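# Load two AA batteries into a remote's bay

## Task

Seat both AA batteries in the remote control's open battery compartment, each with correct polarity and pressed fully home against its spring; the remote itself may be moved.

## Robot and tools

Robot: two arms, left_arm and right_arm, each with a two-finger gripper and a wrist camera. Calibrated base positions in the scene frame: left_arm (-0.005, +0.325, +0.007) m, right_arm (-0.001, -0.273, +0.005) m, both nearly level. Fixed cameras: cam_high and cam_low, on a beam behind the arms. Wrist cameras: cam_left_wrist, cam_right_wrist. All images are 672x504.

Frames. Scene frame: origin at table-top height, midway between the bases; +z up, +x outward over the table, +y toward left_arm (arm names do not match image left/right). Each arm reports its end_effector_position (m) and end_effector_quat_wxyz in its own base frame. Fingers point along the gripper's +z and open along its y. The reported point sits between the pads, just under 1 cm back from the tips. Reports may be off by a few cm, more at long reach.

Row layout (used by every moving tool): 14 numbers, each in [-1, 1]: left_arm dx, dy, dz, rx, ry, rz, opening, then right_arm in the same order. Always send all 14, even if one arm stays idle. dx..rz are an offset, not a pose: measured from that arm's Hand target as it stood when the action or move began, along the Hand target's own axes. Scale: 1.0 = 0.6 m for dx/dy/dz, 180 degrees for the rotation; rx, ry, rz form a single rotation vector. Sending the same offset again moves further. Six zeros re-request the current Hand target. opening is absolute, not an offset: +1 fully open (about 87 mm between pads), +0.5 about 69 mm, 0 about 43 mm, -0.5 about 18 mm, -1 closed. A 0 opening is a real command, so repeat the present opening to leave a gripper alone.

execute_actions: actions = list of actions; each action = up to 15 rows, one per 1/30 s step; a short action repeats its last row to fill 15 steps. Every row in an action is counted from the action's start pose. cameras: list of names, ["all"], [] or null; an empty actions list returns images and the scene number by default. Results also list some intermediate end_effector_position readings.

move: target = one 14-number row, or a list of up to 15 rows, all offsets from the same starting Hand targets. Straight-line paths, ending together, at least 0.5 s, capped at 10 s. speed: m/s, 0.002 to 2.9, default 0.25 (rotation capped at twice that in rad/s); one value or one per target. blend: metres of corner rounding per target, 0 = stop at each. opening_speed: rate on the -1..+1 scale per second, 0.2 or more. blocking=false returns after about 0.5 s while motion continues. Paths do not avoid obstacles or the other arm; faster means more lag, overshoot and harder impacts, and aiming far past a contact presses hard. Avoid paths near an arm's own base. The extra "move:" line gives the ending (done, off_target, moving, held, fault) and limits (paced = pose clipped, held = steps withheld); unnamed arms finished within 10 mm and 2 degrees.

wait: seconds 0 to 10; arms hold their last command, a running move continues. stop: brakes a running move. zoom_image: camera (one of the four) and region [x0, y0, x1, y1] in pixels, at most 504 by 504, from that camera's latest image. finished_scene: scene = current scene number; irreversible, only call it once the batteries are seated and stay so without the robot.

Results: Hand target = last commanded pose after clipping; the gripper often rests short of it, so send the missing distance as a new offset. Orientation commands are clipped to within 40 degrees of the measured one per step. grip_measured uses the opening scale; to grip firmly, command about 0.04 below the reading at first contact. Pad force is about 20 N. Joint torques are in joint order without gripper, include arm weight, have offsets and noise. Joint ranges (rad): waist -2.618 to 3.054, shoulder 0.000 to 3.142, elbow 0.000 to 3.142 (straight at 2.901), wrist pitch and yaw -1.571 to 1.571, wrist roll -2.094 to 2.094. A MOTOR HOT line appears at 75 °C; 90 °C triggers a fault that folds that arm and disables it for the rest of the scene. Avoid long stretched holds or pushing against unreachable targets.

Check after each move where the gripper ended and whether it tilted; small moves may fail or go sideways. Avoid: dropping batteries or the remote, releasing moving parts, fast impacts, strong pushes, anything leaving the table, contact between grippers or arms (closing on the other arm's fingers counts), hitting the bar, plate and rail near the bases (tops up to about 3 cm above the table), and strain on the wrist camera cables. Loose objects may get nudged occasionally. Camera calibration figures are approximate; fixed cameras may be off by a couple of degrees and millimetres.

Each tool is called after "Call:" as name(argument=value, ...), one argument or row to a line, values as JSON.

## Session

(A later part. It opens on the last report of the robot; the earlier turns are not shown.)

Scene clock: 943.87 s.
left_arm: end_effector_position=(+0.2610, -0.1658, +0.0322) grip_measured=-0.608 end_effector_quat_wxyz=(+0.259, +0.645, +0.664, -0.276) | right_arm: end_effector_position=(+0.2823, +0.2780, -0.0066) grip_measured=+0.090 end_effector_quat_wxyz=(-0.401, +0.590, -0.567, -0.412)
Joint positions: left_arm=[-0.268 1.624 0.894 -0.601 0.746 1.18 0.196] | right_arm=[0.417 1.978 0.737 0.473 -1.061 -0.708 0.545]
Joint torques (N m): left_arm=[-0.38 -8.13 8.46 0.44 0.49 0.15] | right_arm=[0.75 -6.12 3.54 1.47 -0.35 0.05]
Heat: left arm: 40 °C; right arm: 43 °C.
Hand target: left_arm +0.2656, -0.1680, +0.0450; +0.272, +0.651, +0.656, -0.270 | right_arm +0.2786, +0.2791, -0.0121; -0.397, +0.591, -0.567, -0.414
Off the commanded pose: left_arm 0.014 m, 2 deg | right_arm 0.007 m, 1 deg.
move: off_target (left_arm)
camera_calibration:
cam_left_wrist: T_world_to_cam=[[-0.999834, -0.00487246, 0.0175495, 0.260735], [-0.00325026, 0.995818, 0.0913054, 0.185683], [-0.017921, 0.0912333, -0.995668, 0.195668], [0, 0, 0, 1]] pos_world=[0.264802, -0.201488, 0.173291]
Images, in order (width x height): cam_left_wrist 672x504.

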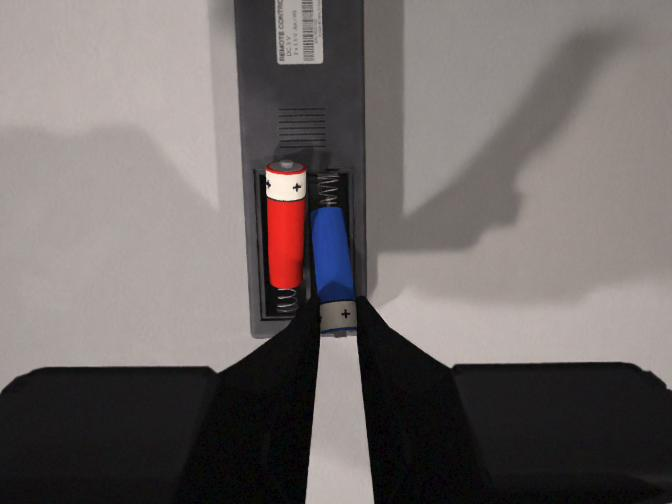

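Call:
move(
  target=[
    [0,0,0,0,0,0,-0.52,0,0,0,0,0,0,0.02],
    [-0.0059,0,-0.0059,0,0,0,-0.52,0,0,0,0,0,0,0.02],
  ],
  speed=0.05,
  opening_speed=0.3,
  cameras=["cam_left_wrist"],
)

Call:
zoom_image(
  camera="cam_left_wrist",
  region=[220, 180, 440, 380],
)

Scene clock: 973.27 s.
left_arm: end_effector_position=(+0.2605, -0.1657, +0.0344) grip_measured=-0.520 end_effector_quat_wxyz=(+0.256, +0.644, +0.665, -0.278) | right_arm: end_effector_position=(+0.2823, +0.2780, -0.0066) grip_measured=+0.090 end_effector_quat_wxyz=(-0.401, +0.590, -0.567, -0.412)
Joint positions: left_arm=[-0.268 1.624 0.906 -0.621 0.746 1.18 0.24] | right_arm=[0.417 1.978 0.737 0.473 -1.061 -0.708 0.545]
Joint torques (N m): left_arm=[-0.35 -8.72 8.57 0.43 0.48 0.14] | right_arm=[0.76 -6.09 3.55 1.48 -0.36 0.06]
Heat: left arm: 40 °C; right arm: 42 °C.
Hand target: left_arm +0.2656, -0.1680, +0.0500; +0.272, +0.651, +0.656, -0.270 | right_arm +0.2786, +0.2791, -0.0121; -0.397, +0.591, -0.567, -0.414
Off the commanded pose: left_arm 0.017 m, 2 deg | right_arm 0.007 m, 1 deg.
move: off_target (left_arm)
camera_calibration:
cam_left_wrist: T_world_to_cam=[[-0.999658, -0.00493988, 0.0256694, 0.259799], [-0.00251827, 0.995613, 0.0935279, 0.184964], [-0.0260188, 0.0934313, -0.995286, 0.200307], [0, 0, 0, 1]] pos_world=[0.265388, -0.201584, 0.175395]
Images, in order (width x height): cam_left_wrist 672x504.

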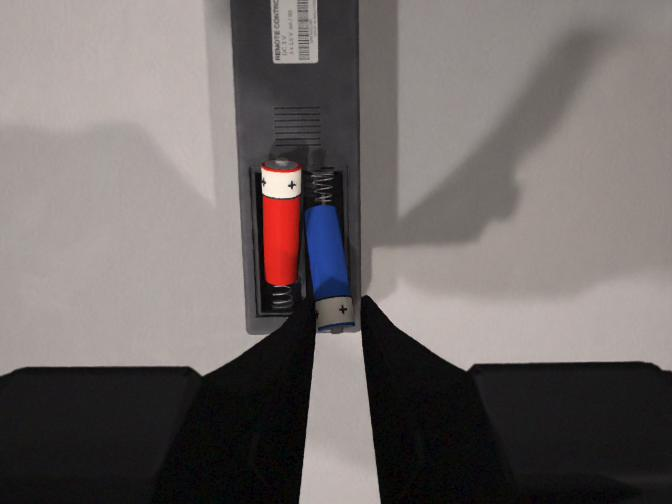

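Scaled by 2.291 from the camera's 672x504 image, which has a finer 960x720 frame.

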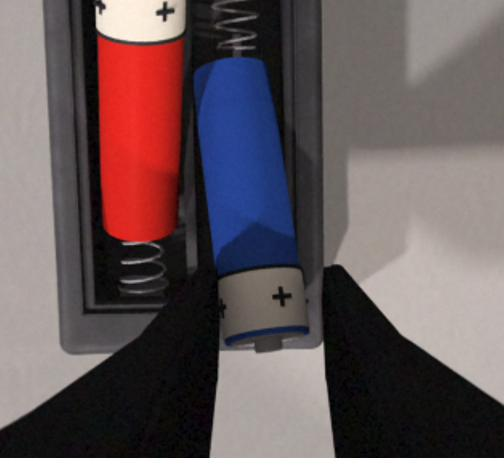

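Call:
move(
  target=[-0.0065,0,-0.0065,0,0,0,-0.52,0,0,0,0,0,0,0.02],
  speed=0.05,
  cameras=[],
)

Scene clock: 979.60 s.
left_arm: end_effector_position=(+0.2602, -0.1656, +0.0404) grip_measured=-0.520 end_effector_quat_wxyz=(+0.256, +0.644, +0.665, -0.278) | right_arm: end_effector_position=(+0.2823, +0.2780, -0.0066) grip_measured=+0.090 end_effector_quat_wxyz=(-0.401, +0.590, -0.567, -0.412)
Joint positions: left_arm=[-0.268 1.613 0.92 -0.648 0.746 1.18 0.24] | right_arm=[0.417 1.978 0.737 0.473 -1.061 -0.708 0.545]
Joint torques (N m): left_arm=[-0.39 -8.53 8.7 0.44 0.47 0.14] | right_arm=[0.77 -6.15 3.59 1.49 -0.37 0.05]
Heat: left arm: 41 °C; right arm: 42 °C.
Hand target: left_arm +0.2656, -0.1680, +0.0556; +0.272, +0.651, +0.656, -0.270 | right_arm +0.2786, +0.2791, -0.0121; -0.397, +0.591, -0.567, -0.414
Off the commanded pose: left_arm 0.016 m, 2 deg | right_arm 0.007 m, 1 deg.
move: off_target (left_arm)
No camera images: "cameras" was empty.

Call:
move(
  target=[0.0118,0,0.0118,0,0,0,-0.52,0,0,0,0,0,0,0.02],
  speed=0.05,
  cameras=[],
)

Scene clock: 986.27 s.
left_arm: end_effector_position=(+0.2603, -0.1656, +0.0404) grip_measured=-0.520 end_effector_quat_wxyz=(+0.256, +0.644, +0.665, -0.278) | right_arm: end_effector_position=(+0.2823, +0.2780, -0.0066) grip_measured=+0.090 end_effector_quat_wxyz=(-0.401, +0.590, -0.567, -0.412)
Joint positions: left_arm=[-0.268 1.613 0.92 -0.647 0.746 1.18 0.24] | right_arm=[0.417 1.978 0.737 0.473 -1.061 -0.708 0.545]
Joint torques (N m): left_arm=[-0.29 -7.21 6.31 0.83 0.47 0.14] | right_arm=[0.76 -6.13 3.62 1.48 -0.35 0.06]
Heat: left arm: 41 °C; right arm: 42 °C.
Hand target: left_arm +0.2656, -0.1680, +0.0455; +0.272, +0.651, +0.656, -0.270 | right_arm +0.2786, +0.2791, -0.0121; -0.397, +0.591, -0.567, -0.414
Off the commanded pose: left_arm 0.008 m, 2 deg | right_arm 0.007 m, 1 deg.
move: done
No camera images: "cameras" was empty.

Call:
move(
  target=[0.0142,0,0.0142,0,0,0,-0.52,0,0,0,0,0,0,0.02],
  speed=0.05,
  cameras=["cam_left_wrist","cam_low"],
)

Call:
zoom_image(
  camera="cam_left_wrist",
  region=[220, 180, 440, 380],
)

Call:
zoom_image(
  camera="cam_low",
  region=[240, 290, 360, 380],
)

Scene clock: 994.23 s.
left_arm: end_effector_position=(+0.2618, -0.1661, +0.0352) grip_measured=-0.520 end_effector_quat_wxyz=(+0.264, +0.646, +0.662, -0.273) | right_arm: end_effector_position=(+0.2823, +0.2780, -0.0066) grip_measured=+0.090 end_effector_quat_wxyz=(-0.401, +0.590, -0.567, -0.412)
Joint positions: left_arm=[-0.268 1.613 0.893 -0.6 0.746 1.18 0.24] | right_arm=[0.417 1.978 0.737 0.473 -1.061 -0.708 0.545]
Joint torques (N m): left_arm=[-0.28 -5.39 5.97 0.93 0.47 0.16] | right_arm=[0.75 -6.19 3.58 1.46 -0.35 0.06]
Heat: left arm: 40 °C; right arm: 42 °C.
Hand target: left_arm +0.2656, -0.1680, +0.0334; +0.272, +0.651, +0.656, -0.270 | right_arm +0.2786, +0.2791, -0.0121; -0.397, +0.591, -0.567, -0.414
Off the commanded pose: left_arm 0.005 m, 1 deg | right_arm 0.007 m, 1 deg.
move: done
camera_calibration:
cam_left_wrist: T_world_to_cam=[[-0.999969, -0.00486258, 0.00621974, 0.261937], [-0.00429605, 0.996106, 0.0880617, 0.186002], [-0.00662373, 0.0880322, -0.996096, 0.195257], [0, 0, 0, 1]] pos_world=[0.264021, -0.201193, 0.176486]
Images, in order (width x height): cam_low 672x504, cam_left_wrist 672x504.

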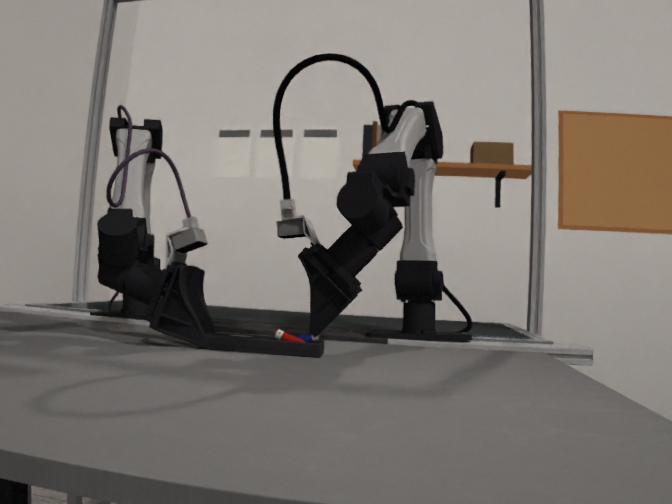

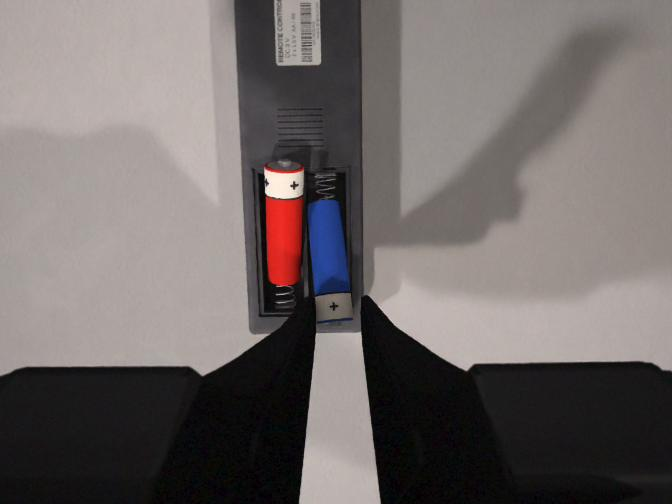

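Scaled by 2.291 from the camera's 672x504 image, which has a finer 960x720 frame.

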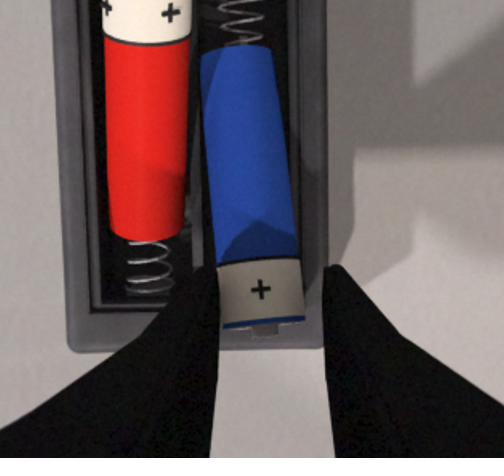

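Scaled by 4.200 from the camera's 672x504 image, which has a finer 960x720 frame.

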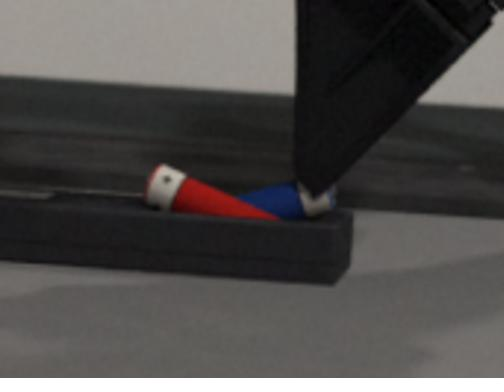

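Call:
move(
  target=[0,0,0,0,0,0,-0.655,0,0,0,0,0,0,0.02],
  speed=0.05,
  opening_speed=0.3,
  cameras=["cam_left_wrist","cam_low"],
)

Call:
zoom_image(
  camera="cam_left_wrist",
  region=[220, 180, 440, 380],
)

Call:
zoom_image(
  camera="cam_low",
  region=[240, 290, 360, 380],
)

Scene clock: 1002.23 s.
left_arm: end_effector_position=(+0.2630, -0.1664, +0.0354) grip_measured=-0.628 end_effector_quat_wxyz=(+0.266, +0.647, +0.661, -0.272) | right_arm: end_effector_position=(+0.2823, +0.2780, -0.0066) grip_measured=+0.090 end_effector_quat_wxyz=(-0.401, +0.590, -0.567, -0.412)
Joint positions: left_arm=[-0.268 1.613 0.893 -0.595 0.746 1.18 0.186] | right_arm=[0.417 1.978 0.737 0.473 -1.061 -0.708 0.545]
Joint torques (N m): left_arm=[-0.34 -5.39 5.96 0.89 0.48 0.13] | right_arm=[0.79 -6.13 3.58 1.48 -0.36 0.07]
Heat: left arm: 40 °C; right arm: 42 °C.
Hand target: left_arm +0.2656, -0.1679, +0.0334; +0.272, +0.651, +0.656, -0.270 | right_arm +0.2786, +0.2791, -0.0121; -0.397, +0.591, -0.567, -0.414
Off the commanded pose: left_arm 0.004 m, 1 deg | right_arm 0.007 m, 1 deg.
move: done
camera_calibration:
cam_left_wrist: T_world_to_cam=[[-0.999988, -0.0047957, 0.00071277, 0.263336], [-0.00471603, 0.996238, 0.0865348, 0.186587], [-0.00112508, 0.0865304, -0.996249, 0.193845], [0, 0, 0, 1]] pos_world=[0.26443, -0.201396, 0.176784]
Images, in order (width x height): cam_low 672x504, cam_left_wrist 672x504.

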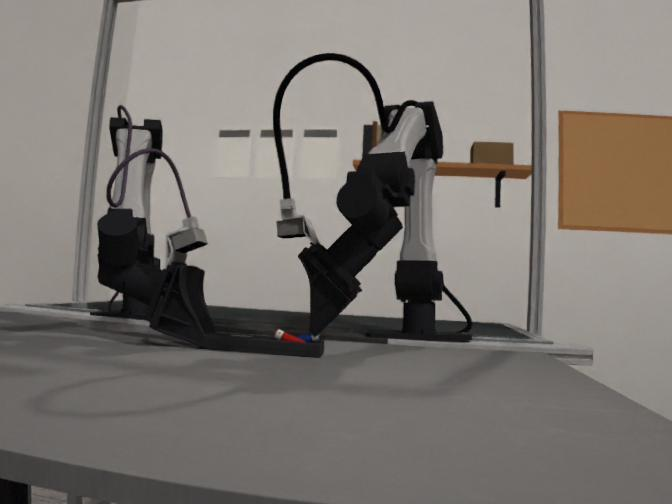

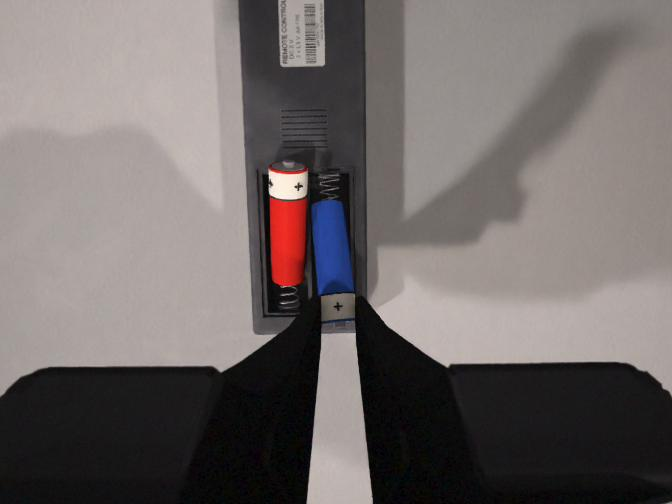

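Scaled by 2.291 from the camera's 672x504 image, which has a finer 960x720 frame.

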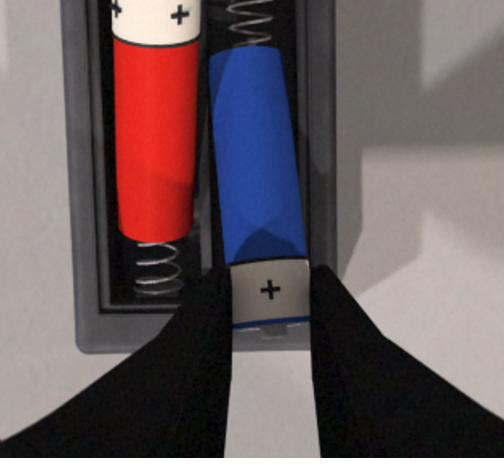

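Scaled by 4.200 from the camera's 672x504 image, which has a finer 960x720 frame.

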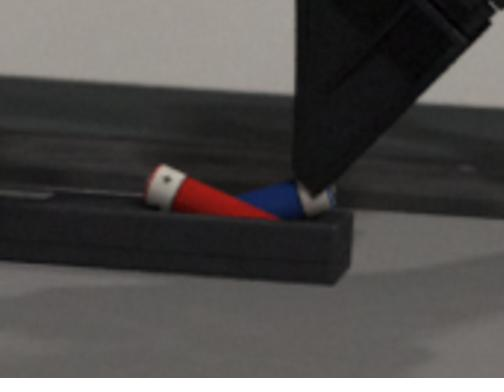

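Call:
move(
  target=[-0.0036,0.0032,0.0106,0,0,0,-0.655,0,0,0,0,0,0,0.02],
  speed=0.04,
  cameras=["cam_left_wrist"],
)

Call:
zoom_image(
  camera="cam_left_wrist",
  region=[220, 180, 440, 380],
)

Scene clock: 1013.20 s.
left_arm: end_effector_position=(+0.2632, -0.1691, +0.0346) grip_measured=-0.628 end_effector_quat_wxyz=(+0.265, +0.648, +0.661, -0.270) | right_arm: end_effector_position=(+0.2823, +0.2780, -0.0066) grip_measured=+0.090 end_effector_quat_wxyz=(-0.401, +0.590, -0.567, -0.412)
Joint positions: left_arm=[-0.281 1.615 0.893 -0.584 0.737 1.167 0.186] | right_arm=[0.417 1.978 0.737 0.473 -1.061 -0.708 0.545]
Joint torques (N m): left_arm=[-0.8 -4.49 6.06 1.09 0.52 0.05] | right_arm=[0.73 -6.15 3.59 1.5 -0.36 0.06]
Heat: left arm: 39 °C; right arm: 42 °C.
Hand target: left_arm +0.2676, -0.1739, +0.0305; +0.272, +0.651, +0.656, -0.270 | right_arm +0.2786, +0.2791, -0.0121; -0.397, +0.591, -0.567, -0.414
Off the commanded pose: left_arm 0.008 m, 1 deg | right_arm 0.007 m, 1 deg.
move: done
camera_calibration:
cam_left_wrist: T_world_to_cam=[[-0.999993, -0.00340071, -0.00150013, 0.263799], [-0.00352492, 0.995704, 0.0925246, 0.188781], [0.00117903, 0.0925292, -0.995709, 0.193586], [0, 0, 0, 1]] pos_world=[0.264234, -0.204985, 0.175684]
Images, in order (width x height): cam_left_wrist 672x504.

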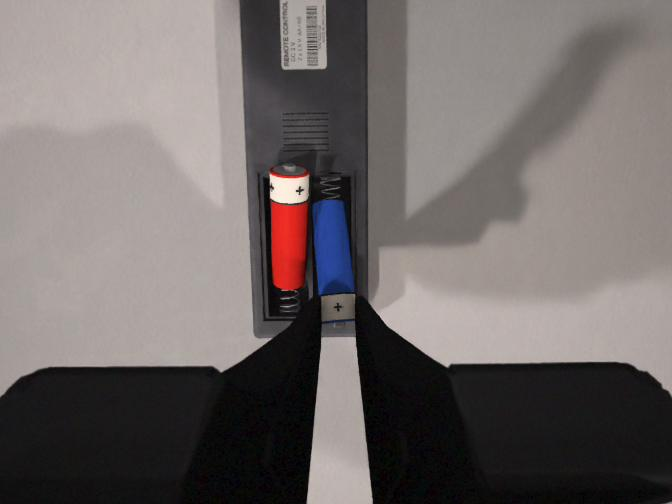

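Scaled by 2.291 from the camera's 672x504 image, which has a finer 960x720 frame.

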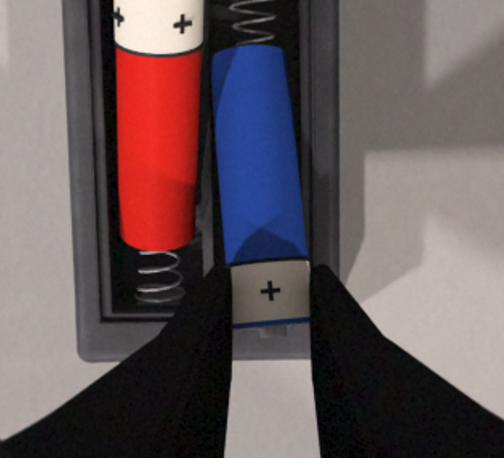

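Call:
move(
  target=[-0.0012,0.0032,0.0106,0,0,0,-0.66,0,0,0,0,0,0,0.02],
  speed=0.04,
  cameras=["cam_left_wrist"],
)

Call:
zoom_image(
  camera="cam_left_wrist",
  region=[220, 180, 440, 380],
)

Scene clock: 1020.03 s.
left_arm: end_effector_position=(+0.2636, -0.1714, +0.0331) grip_measured=-0.629 end_effector_quat_wxyz=(+0.263, +0.645, +0.665, -0.270) | right_arm: end_effector_position=(+0.2823, +0.2780, -0.0066) grip_measured=+0.090 end_effector_quat_wxyz=(-0.401, +0.590, -0.567, -0.412)
Joint positions: left_arm=[-0.289 1.621 0.893 -0.57 0.733 1.146 0.185] | right_arm=[0.417 1.978 0.737 0.473 -1.061 -0.706 0.545]
Joint torques (N m): left_arm=[-1.43 -3.74 5.94 1.26 0.53 0.08] | right_arm=[0.77 -6.16 3.55 1.48 -0.35 0.04]
Heat: left arm: 39 °C; right arm: 42 °C.
Hand target: left_arm +0.2695, -0.1789, +0.0265; +0.272, +0.651, +0.656, -0.270 | right_arm +0.2785, +0.2791, -0.0121; -0.397, +0.591, -0.567, -0.414
Off the commanded pose: left_arm 0.012 m, 2 deg | right_arm 0.007 m, 1 deg.
move: off_target (left_arm)
camera_calibration:
cam_left_wrist: T_world_to_cam=[[-0.999921, -0.0115288, 0.00508453, 0.262623], [-0.0109973, 0.99547, 0.094434, 0.19302], [-0.0061502, 0.0943705, -0.995518, 0.194622], [0, 0, 0, 1]] pos_world=[0.265922, -0.207485, 0.174187]
Images, in order (width x height): cam_left_wrist 672x504.

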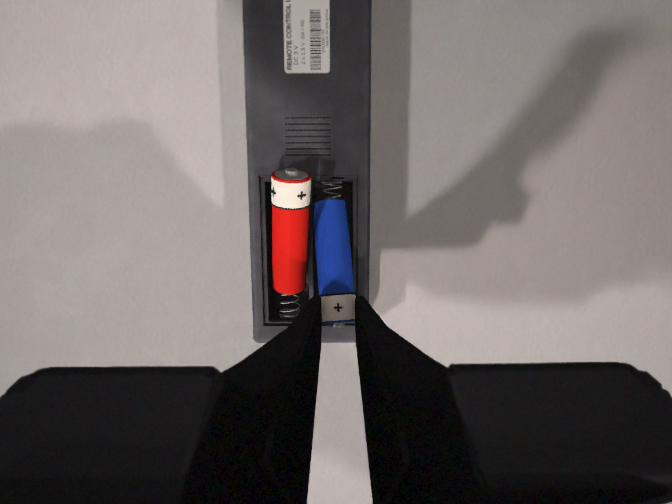

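Scaled by 2.291 from the camera's 672x504 image, which has a finer 960x720 frame.

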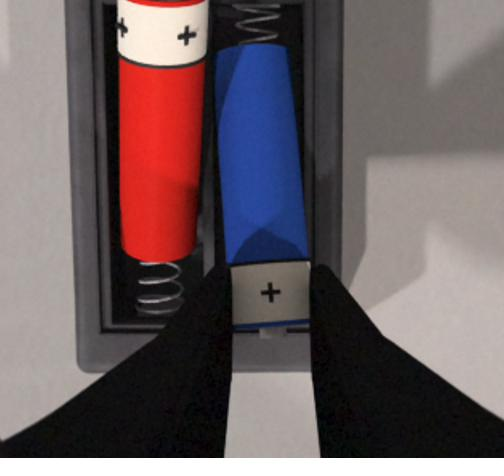

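Call:
move(
  target=[0.0024,0.0025,0.0118,0,0,0,-0.66,0,0,0,0,0,0,0.02],
  speed=0.04,
  cameras=["cam_left_wrist"],
)

Call:
zoom_image(
  camera="cam_left_wrist",
  region=[220, 180, 440, 380],
)

Scene clock: 1027.30 s.
left_arm: end_effector_position=(+0.2659, -0.1735, +0.0287) grip_measured=-0.631 end_effector_quat_wxyz=(+0.261, +0.645, +0.667, -0.267) | right_arm: end_effector_position=(+0.2830, +0.2772, -0.0066) grip_measured=+0.090 end_effector_quat_wxyz=(-0.401, +0.589, -0.568, -0.411)
Joint positions: left_arm=[-0.298 1.637 0.893 -0.547 0.723 1.132 0.184] | right_arm=[0.414 1.978 0.737 0.473 -1.06 -0.706 0.545]
Joint torques (N m): left_arm=[-1.68 -3.59 5.39 1.39 0.58 0.05] | right_arm=[0.92 -6.15 3.58 1.48 -0.35 0.03]
Heat: left arm: 39 °C; right arm: 42 °C.
Hand target: left_arm +0.2710, -0.1830, +0.0204; +0.272, +0.651, +0.656, -0.270 | right_arm +0.2786, +0.2790, -0.0121; -0.397, +0.591, -0.567, -0.414
Off the commanded pose: left_arm 0.014 m, 2 deg | right_arm 0.007 m, 1 deg.
move: off_target (left_arm)
camera_calibration:
cam_left_wrist: T_world_to_cam=[[-0.999873, -0.0150976, 0.00515307, 0.264335], [-0.0144944, 0.994692, 0.101874, 0.19608], [-0.00666378, 0.101787, -0.994784, 0.191826], [0, 0, 0, 1]] pos_world=[0.268421, -0.210573, 0.169487]
Images, in order (width x height): cam_left_wrist 672x504.

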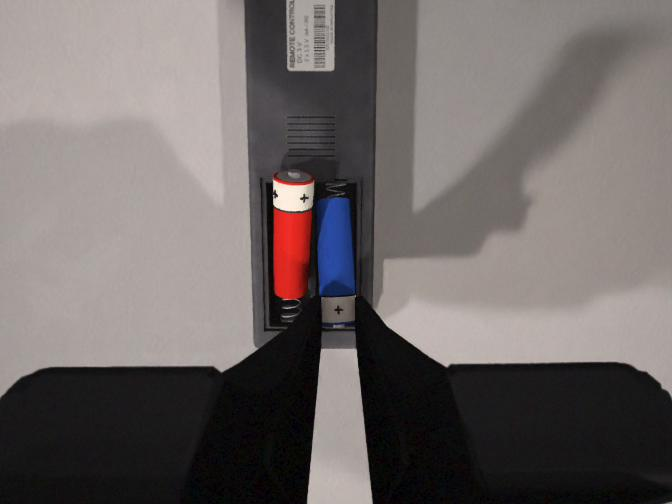

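Scaled by 2.291 from the camera's 672x504 image, which has a finer 960x720 frame.

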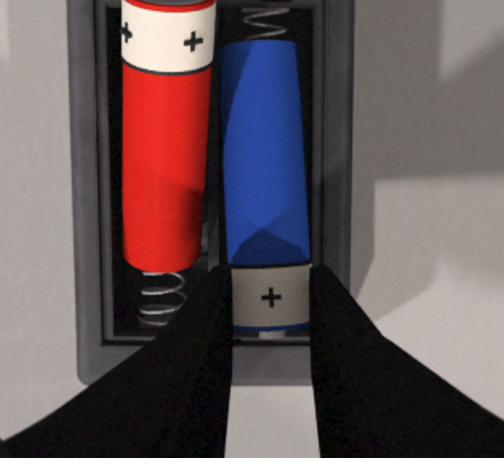

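Call:
move(
  target=[0.0024,0.0016,0.0094,0,0,0,-0.66,0,0,0,0,0,0,0.02],
  speed=0.04,
  cameras=["cam_left_wrist","cam_low"],
)

Call:
zoom_image(
  camera="cam_left_wrist",
  region=[240, 220, 400, 380],
)

Call:
zoom_image(
  camera="cam_low",
  region=[240, 290, 360, 380],
)

Scene clock: 1037.97 s.
left_arm: end_effector_position=(+0.2680, -0.1749, +0.0281) grip_measured=-0.632 end_effector_quat_wxyz=(+0.264, +0.642, +0.669, -0.267) | right_arm: end_effector_position=(+0.2844, +0.2758, -0.0066) grip_measured=+0.090 end_effector_quat_wxyz=(-0.402, +0.588, -0.569, -0.410)
Joint positions: left_arm=[-0.3 1.642 0.893 -0.531 0.723 1.119 0.184] | right_arm=[0.409 1.978 0.737 0.473 -1.06 -0.706 0.545]
Joint torques (N m): left_arm=[-2.28 -2.84 4.81 1.53 0.56 0.1] | right_arm=[1.4 -6.16 3.64 1.48 -0.37 0.03]
Heat: left arm: 38 °C; right arm: 42 °C.
Hand target: left_arm +0.2720, -0.1859, +0.0154; +0.272, +0.651, +0.656, -0.270 | right_arm +0.2786, +0.2791, -0.0121; -0.397, +0.591, -0.567, -0.414
Off the commanded pose: left_arm 0.017 m, 2 deg | right_arm 0.009 m, 1 deg.
move: off_target (left_arm)
camera_calibration:
cam_left_wrist: T_world_to_cam=[[-0.999724, -0.0231161, 0.00414034, 0.264957], [-0.0225965, 0.994886, 0.0984456, 0.19997], [-0.00639484, 0.0983249, -0.995134, 0.190798], [0, 0, 0, 1]] pos_world=[0.270622, -0.211582, 0.169087]
Images, in order (width x height): cam_low 672x504, cam_left_wrist 672x504.

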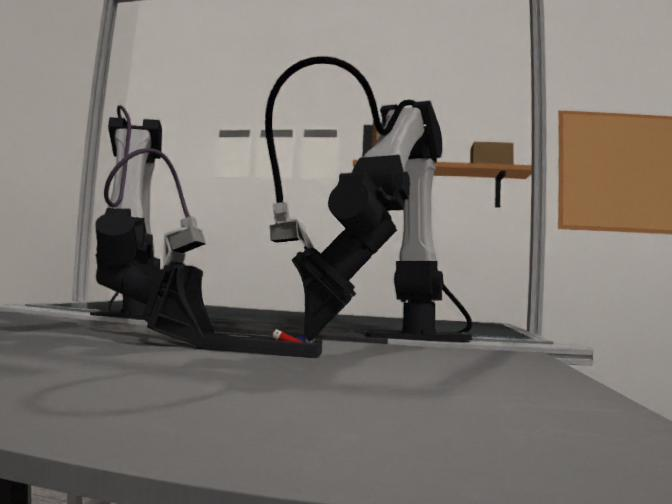

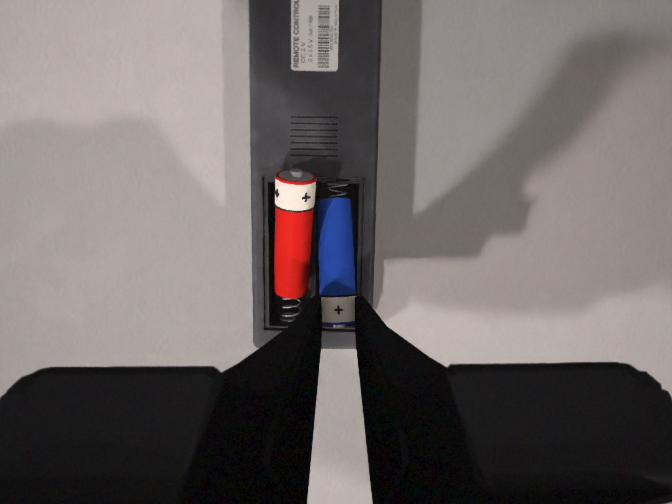

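Scaled by 3.150 from the camera's 672x504 image, which has a finer 960x720 frame.

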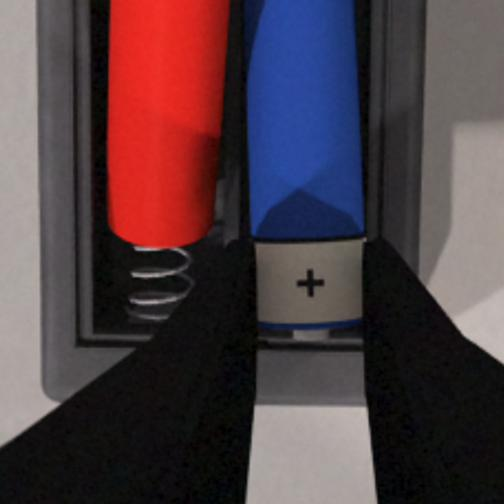

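Scaled by 4.200 from the camera's 672x504 image, which has a finer 960x720 frame.

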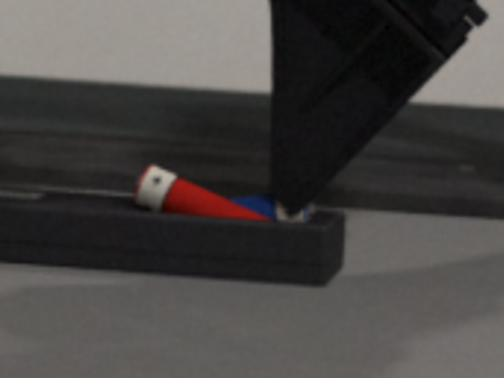

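Call:
move(
  target=[0,-0.004,-0.0150,0,0,0,-0.66,0,0,0,0,0,0,0.02],
  speed=0.05,
  cameras=["cam_left_wrist"],
)

Call:
zoom_image(
  camera="cam_left_wrist",
  region=[240, 220, 400, 380],
)

Scene clock: 1049.87 s.
left_arm: end_effector_position=(+0.2682, -0.1747, +0.0281) grip_measured=-0.632 end_effector_quat_wxyz=(+0.264, +0.642, +0.669, -0.267) | right_arm: end_effector_position=(+0.2844, +0.2758, -0.0066) grip_measured=+0.090 end_effector_quat_wxyz=(-0.402, +0.588, -0.569, -0.410)
Joint positions: left_arm=[-0.299 1.642 0.893 -0.531 0.723 1.12 0.184] | right_arm=[0.409 1.978 0.737 0.473 -1.06 -0.706 0.545]
Joint torques (N m): left_arm=[-0.72 -4.6 5.01 1.14 0.6 0.31] | right_arm=[1.42 -6.19 3.55 1.48 -0.36 0.03]
Heat: left arm: 37 °C; right arm: 41 °C.
Hand target: left_arm +0.2696, -0.1795, +0.0218; +0.272, +0.651, +0.656, -0.270 | right_arm +0.2786, +0.2791, -0.0121; -0.397, +0.591, -0.567, -0.414
Off the commanded pose: left_arm 0.008 m, 2 deg | right_arm 0.009 m, 1 deg.
move: done
camera_calibration:
cam_left_wrist: T_world_to_cam=[[-0.999729, -0.0230397, 0.00334192, 0.265215], [-0.0225986, 0.994878, 0.0985267, 0.199758], [-0.00559483, 0.0984245, -0.995129, 0.190583], [0, 0, 0, 1]] pos_world=[0.270724, -0.211382, 0.169086]
Images, in order (width x height): cam_left_wrist 672x504.

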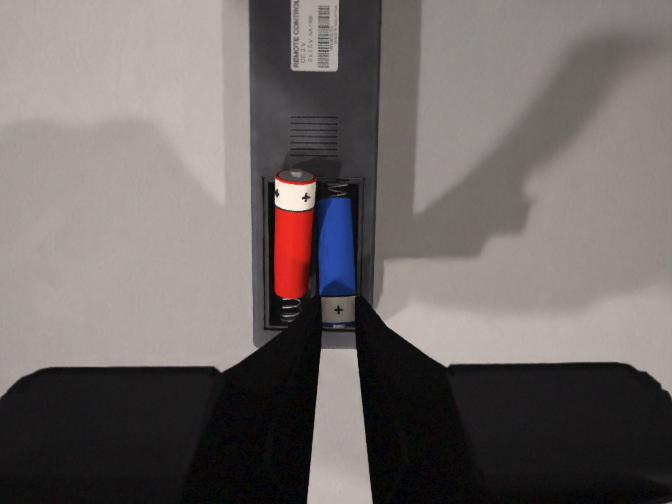

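Scaled by 3.150 from the camera's 672x504 image, which has a finer 960x720 frame.

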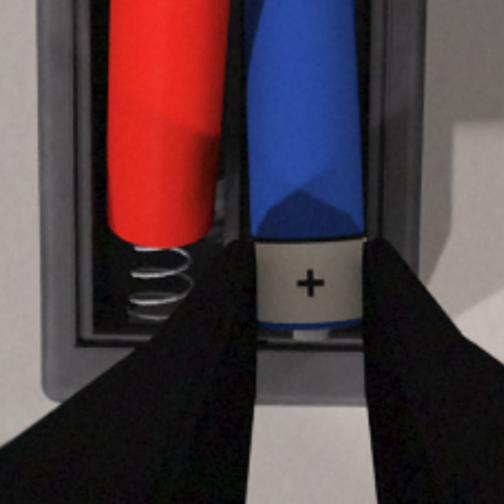

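Call:
move(
  target=[0,0,0,0,0,0,-0.57,0,0,0,0,0,0,0.02],
  speed=0.05,
  opening_speed=0.3,
  cameras=["cam_left_wrist","cam_low"],
)

Call:
zoom_image(
  camera="cam_left_wrist",
  region=[240, 220, 400, 380],
)

Call:
zoom_image(
  camera="cam_low",
  region=[260, 310, 340, 370],
)

Scene clock: 1054.27 s.
left_arm: end_effector_position=(+0.2691, -0.1752, +0.0285) grip_measured=-0.570 end_effector_quat_wxyz=(+0.266, +0.644, +0.666, -0.266) | right_arm: end_effector_position=(+0.2844, +0.2758, -0.0066) grip_measured=+0.090 end_effector_quat_wxyz=(-0.402, +0.588, -0.569, -0.410)
Joint positions: left_arm=[-0.299 1.642 0.893 -0.527 0.724 1.125 0.215] | right_arm=[0.409 1.978 0.737 0.473 -1.06 -0.706 0.545]
Joint torques (N m): left_arm=[-0.72 -4.63 4.98 1.1 0.58 0.24] | right_arm=[1.37 -6.19 3.55 1.47 -0.36 0.03]
Heat: left arm: 37 °C; right arm: 41 °C.
Hand target: left_arm +0.2695, -0.1796, +0.0218; +0.271, +0.651, +0.656, -0.270 | right_arm +0.2786, +0.2791, -0.0121; -0.397, +0.591, -0.567, -0.414
Off the commanded pose: left_arm 0.008 m, 2 deg | right_arm 0.009 m, 1 deg.
move: done
camera_calibration:
cam_left_wrist: T_world_to_cam=[[-0.999816, -0.0189122, -0.00314101, 0.267018], [-0.0191259, 0.99524, 0.0955623, 0.199457], [0.00131877, 0.0956048, -0.995418, 0.188569], [0, 0, 0, 1]] pos_world=[0.270535, -0.211485, 0.169484]
Images, in order (width x height): cam_low 672x504, cam_left_wrist 672x504.

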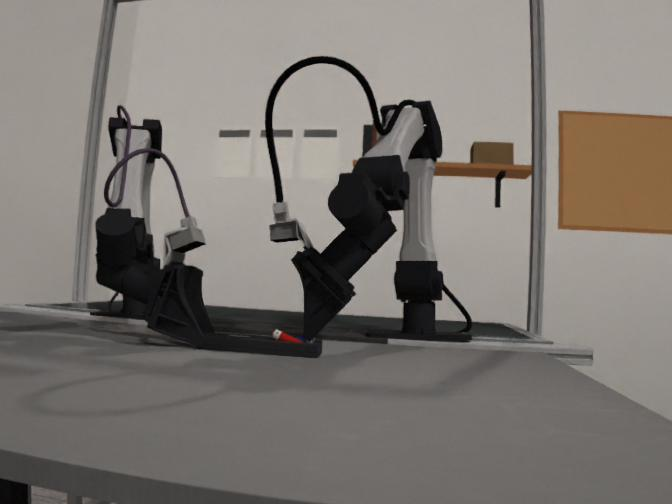

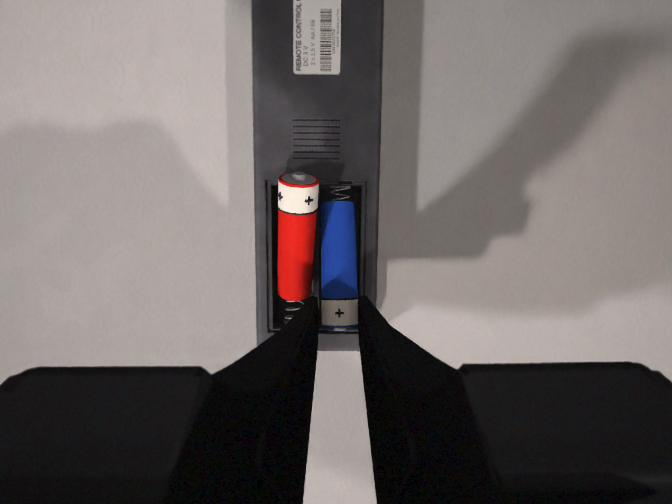

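Scaled by 3.150 from the camera's 672x504 image, which has a finer 960x720 frame.

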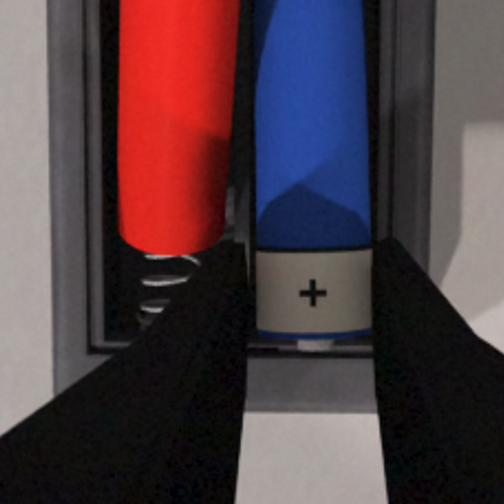

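Scaled by 6.300 from the camera's 672x504 image, which has a finer 960x720 frame.

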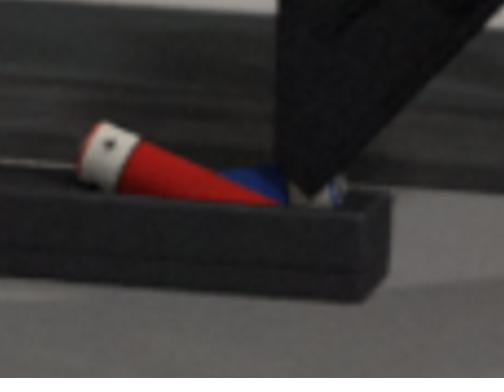

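Call:
move(
  target=[-0.0265,-0.004,-0.0465,0,0,0,-0.56,0,0,0,0,0,0,0.02],
  speed=0.06,
  cameras=["cam_left_wrist"],
)

Call:
zoom_image(
  camera="cam_left_wrist",
  region=[240, 220, 400, 380],
)

Scene clock: 1067.27 s.
left_arm: end_effector_position=(+0.2605, -0.1698, +0.0368) grip_measured=-0.560 end_effector_quat_wxyz=(+0.252, +0.648, +0.665, -0.274) | right_arm: end_effector_position=(+0.2828, +0.2774, -0.0066) grip_measured=+0.090 end_effector_quat_wxyz=(-0.401, +0.589, -0.568, -0.412)
Joint positions: left_arm=[-0.289 1.622 0.918 -0.626 0.731 1.163 0.22] | right_arm=[0.415 1.978 0.737 0.473 -1.06 -0.706 0.545]
Joint torques (N m): left_arm=[0.73 -8.42 8.68 0.45 0.6 0.19] | right_arm=[0.94 -6.19 3.55 1.48 -0.36 0.03]
Heat: left arm: 37 °C; right arm: 41 °C.
Hand target: left_arm +0.2671, -0.1711, +0.0528; +0.272, +0.651, +0.656, -0.270 | right_arm +0.2786, +0.2790, -0.0121; -0.397, +0.591, -0.567, -0.414
Off the commanded pose: left_arm 0.017 m, 3 deg | right_arm 0.007 m, 1 deg.
move: off_target (left_arm)
camera_calibration:
cam_left_wrist: T_world_to_cam=[[-0.999723, 0.0000822932, 0.0235394, 0.26066], [0.0025699, 0.994398, 0.105668, 0.186973], [-0.0233988, 0.105699, -0.994123, 0.20449], [0, 0, 0, 1]] pos_world=[0.264892, -0.207561, 0.177395]
Images, in order (width x height): cam_left_wrist 672x504.

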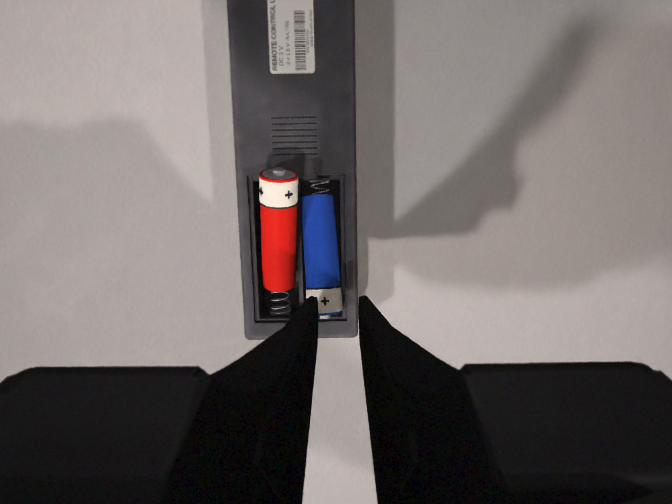

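Scaled by 3.150 from the camera's 672x504 image, which has a finer 960x720 frame.

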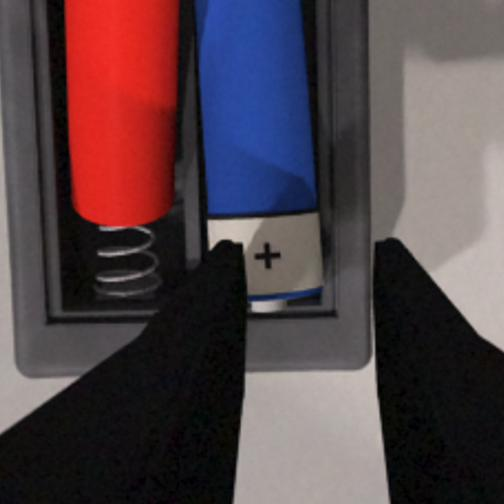

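Call:
execute_actions(
  actions=[],
  cameras=["cam_low","cam_left_wrist","cam_right_wrist"],
)

Call:
zoom_image(
  camera="cam_low",
  region=[260, 310, 340, 370],
)

Call:
zoom_image(
  camera="cam_left_wrist",
  region=[280, 260, 370, 350],
)

Call:
zoom_image(
  camera="cam_right_wrist",
  region=[270, 0, 390, 90],
)

Scene clock: 1075.13 s.
left_arm: end_effector_position=(+0.2605, -0.1698, +0.0368) grip_measured=-0.560 end_effector_quat_wxyz=(+0.252, +0.648, +0.665, -0.274) | right_arm: end_effector_position=(+0.2828, +0.2774, -0.0066) grip_measured=+0.090 end_effector_quat_wxyz=(-0.401, +0.589, -0.568, -0.412)
Joint positions: left_arm=[-0.289 1.622 0.918 -0.626 0.731 1.164 0.22] | right_arm=[0.415 1.978 0.737 0.473 -1.06 -0.706 0.545]
Joint velocities: within noise
Joint torques (N m): left_arm=[0.76 -8.47 8.73 0.46 0.6 0.2] | right_arm=[0.9 -6.13 3.59 1.47 -0.36 0.04]
Heat: left arm: 38 °C; right arm: 41 °C.
Hand target: left_arm +0.2672, -0.1711, +0.0528; +0.272, +0.651, +0.656, -0.270 | right_arm +0.2786, +0.2790, -0.0121; -0.397, +0.591, -0.567, -0.414
Tool commands: left_gripper/opening=-0.56 right_gripper/opening=+0.02
Off the commanded pose: left_arm 0.017 m, 3 deg | right_arm 0.007 m, 1 deg.
camera_calibration:
cam_left_wrist: T_world_to_cam=[[-0.999729, 0.000311724, 0.0232615, 0.260759], [0.00276861, 0.994398, 0.105663, 0.186921], [-0.0230983, 0.105699, -0.99413, 0.204411], [0, 0, 0, 1]] pos_world=[0.264892, -0.207561, 0.177395]
cam_right_wrist: T_world_to_cam=[[0.999449, 0.0324412, -0.00708425, -0.290515], [0.0279301, -0.936691, -0.349042, 0.271665], [-0.0179591, 0.348652, -0.93708, 0.0477931], [0, 0, 0, 1]] pos_world=[0.283625, 0.247228, 0.13755]
Images, in order (width x height): cam_low 672x504, cam_left_wrist 672x504, cam_right_wrist 672x504.

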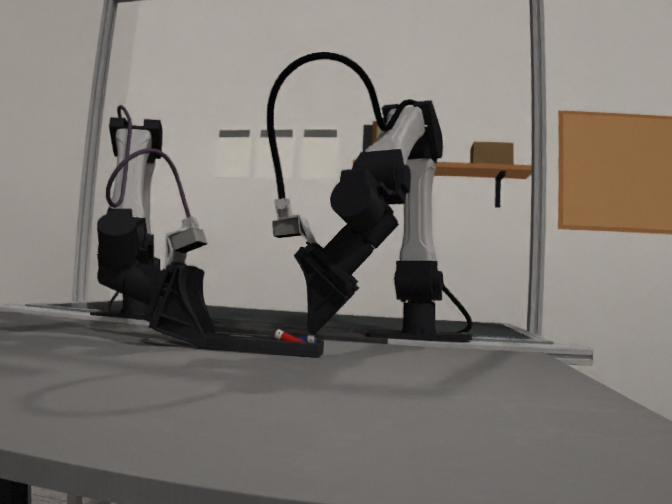

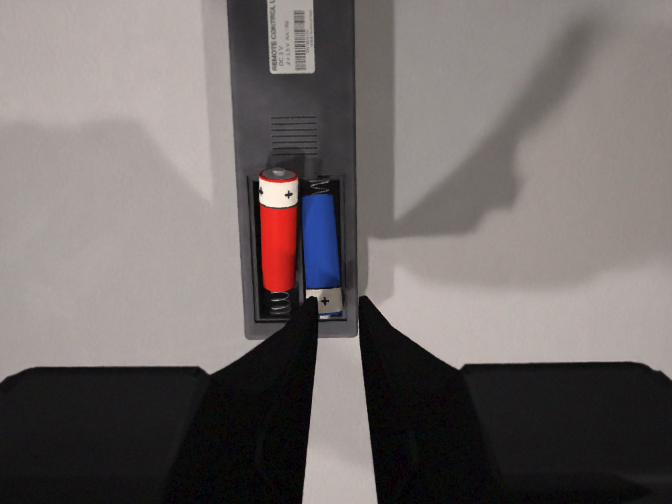

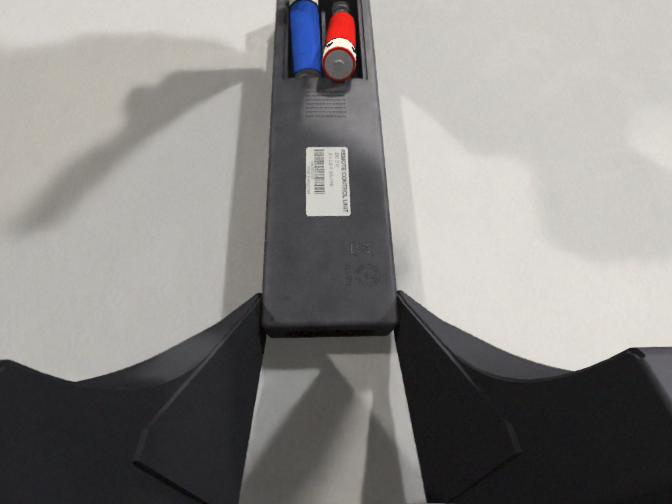

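Scaled by 6.300 from the camera's 672x504 image, which has a finer 960x720 frame.

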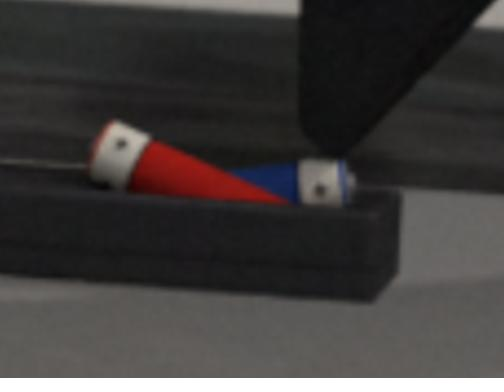

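Scaled by 5.600 from the camera's 672x504 image, which has a finer 960x720 frame.

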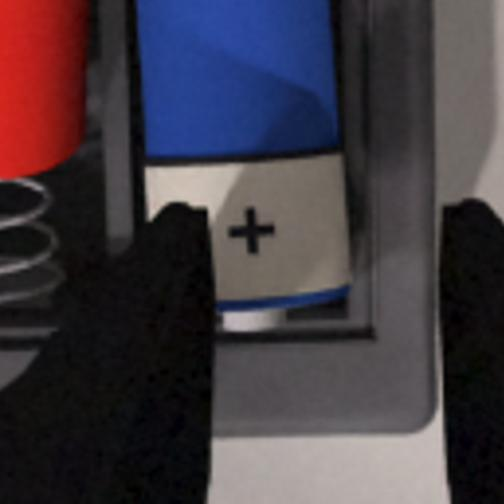

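Scaled by 4.200 from the camera's 672x504 image, which has a finer 960x720 frame.

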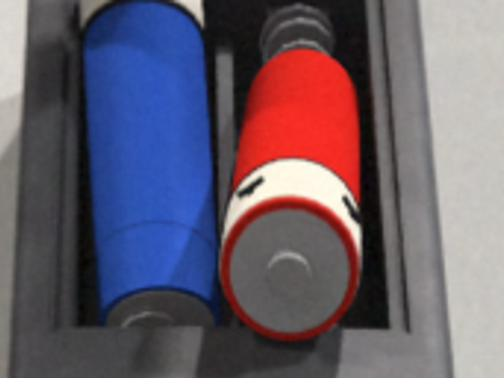

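Call:
move(
  target=[
    [0.0235,0.0094,-0.0118,0,0,0,-0.56,0,0,0,0,0,0,0.02],
    [0.0235,0.0094,-0.0118,0,0,0,-1,0,0,0,0,0,0,0.02],
  ],
  speed=0.06,
  opening_speed=1.0,
  cameras=["cam_left_wrist","cam_low"],
)

Call:
zoom_image(
  camera="cam_left_wrist",
  region=[260, 240, 400, 380],
)

Call:
zoom_image(
  camera="cam_low",
  region=[260, 310, 340, 370],
)

Scene clock: 1108.60 s.
left_arm: end_effector_position=(+0.2657, -0.1543, +0.0388) grip_measured=-1.000 end_effector_quat_wxyz=(+0.258, +0.648, +0.663, -0.270) | right_arm: end_effector_position=(+0.2828, +0.2774, -0.0066) grip_measured=+0.090 end_effector_quat_wxyz=(-0.401, +0.589, -0.568, -0.412)
Joint positions: left_arm=[-0.23 1.622 0.928 -0.672 0.744 1.238 0] | right_arm=[0.415 1.978 0.737 0.473 -1.06 -0.706 0.545]
Joint torques (N m): left_arm=[0.61 -6.41 8.75 0.48 0.62 0.2] | right_arm=[0.91 -6.17 3.52 1.48 -0.37 0.03]
Heat: left arm: 39 °C; right arm: 41 °C.
Hand target: left_arm +0.2727, -0.1560, +0.0478; +0.272, +0.651, +0.656, -0.270 | right_arm +0.2786, +0.2790, -0.0121; -0.397, +0.591, -0.567, -0.414
Off the commanded pose: left_arm 0.012 m, 2 deg | right_arm 0.007 m, 1 deg.
move: off_target (left_arm); target 2's new opening was sent with left_arm's hand 0.011 m and 2 deg from that target
camera_calibration:
cam_left_wrist: T_world_to_cam=[[-0.999957, -0.00191531, 0.00906399, 0.26621], [-0.000985203, 0.994832, 0.101528, 0.172511], [-0.0092116, 0.101515, -0.994791, 0.200561], [0, 0, 0, 1]] pos_world=[0.268216, -0.191469, 0.179589]
Images, in order (width x height): cam_low 672x504, cam_left_wrist 672x504.

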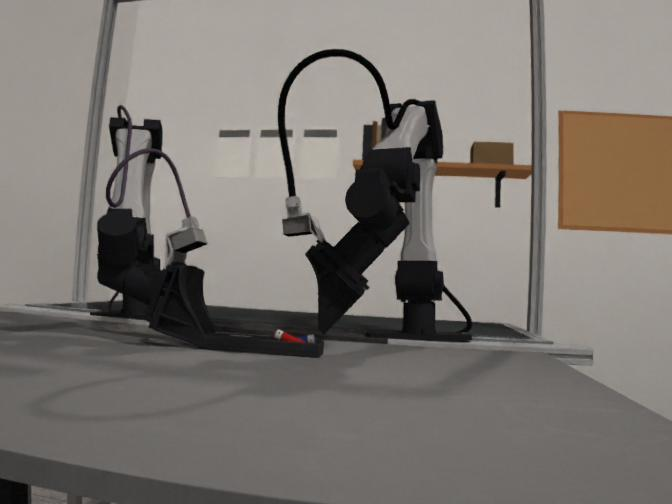

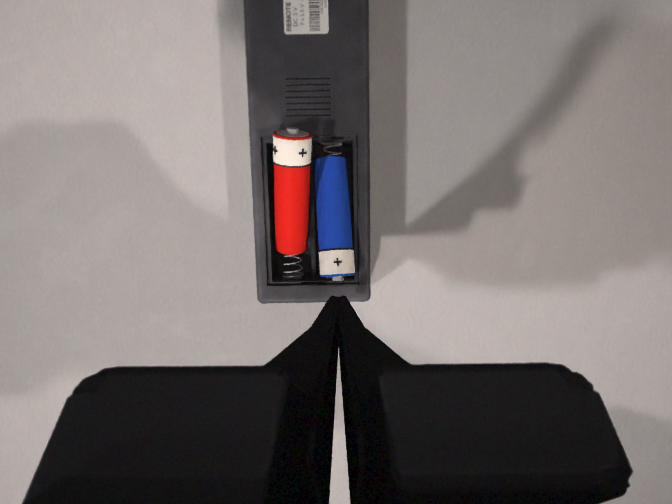

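Scaled by 3.600 from the camera's 672x504 image, which has a finer 960x720 frame.

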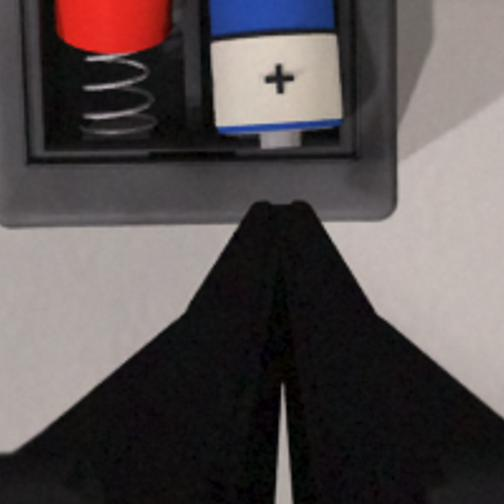

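Scaled by 6.300 from the camera's 672x504 image, which has a finer 960x720 frame.

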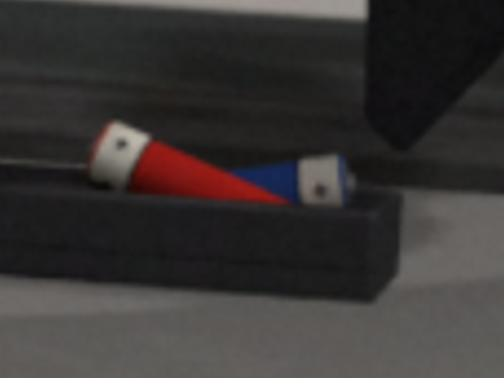

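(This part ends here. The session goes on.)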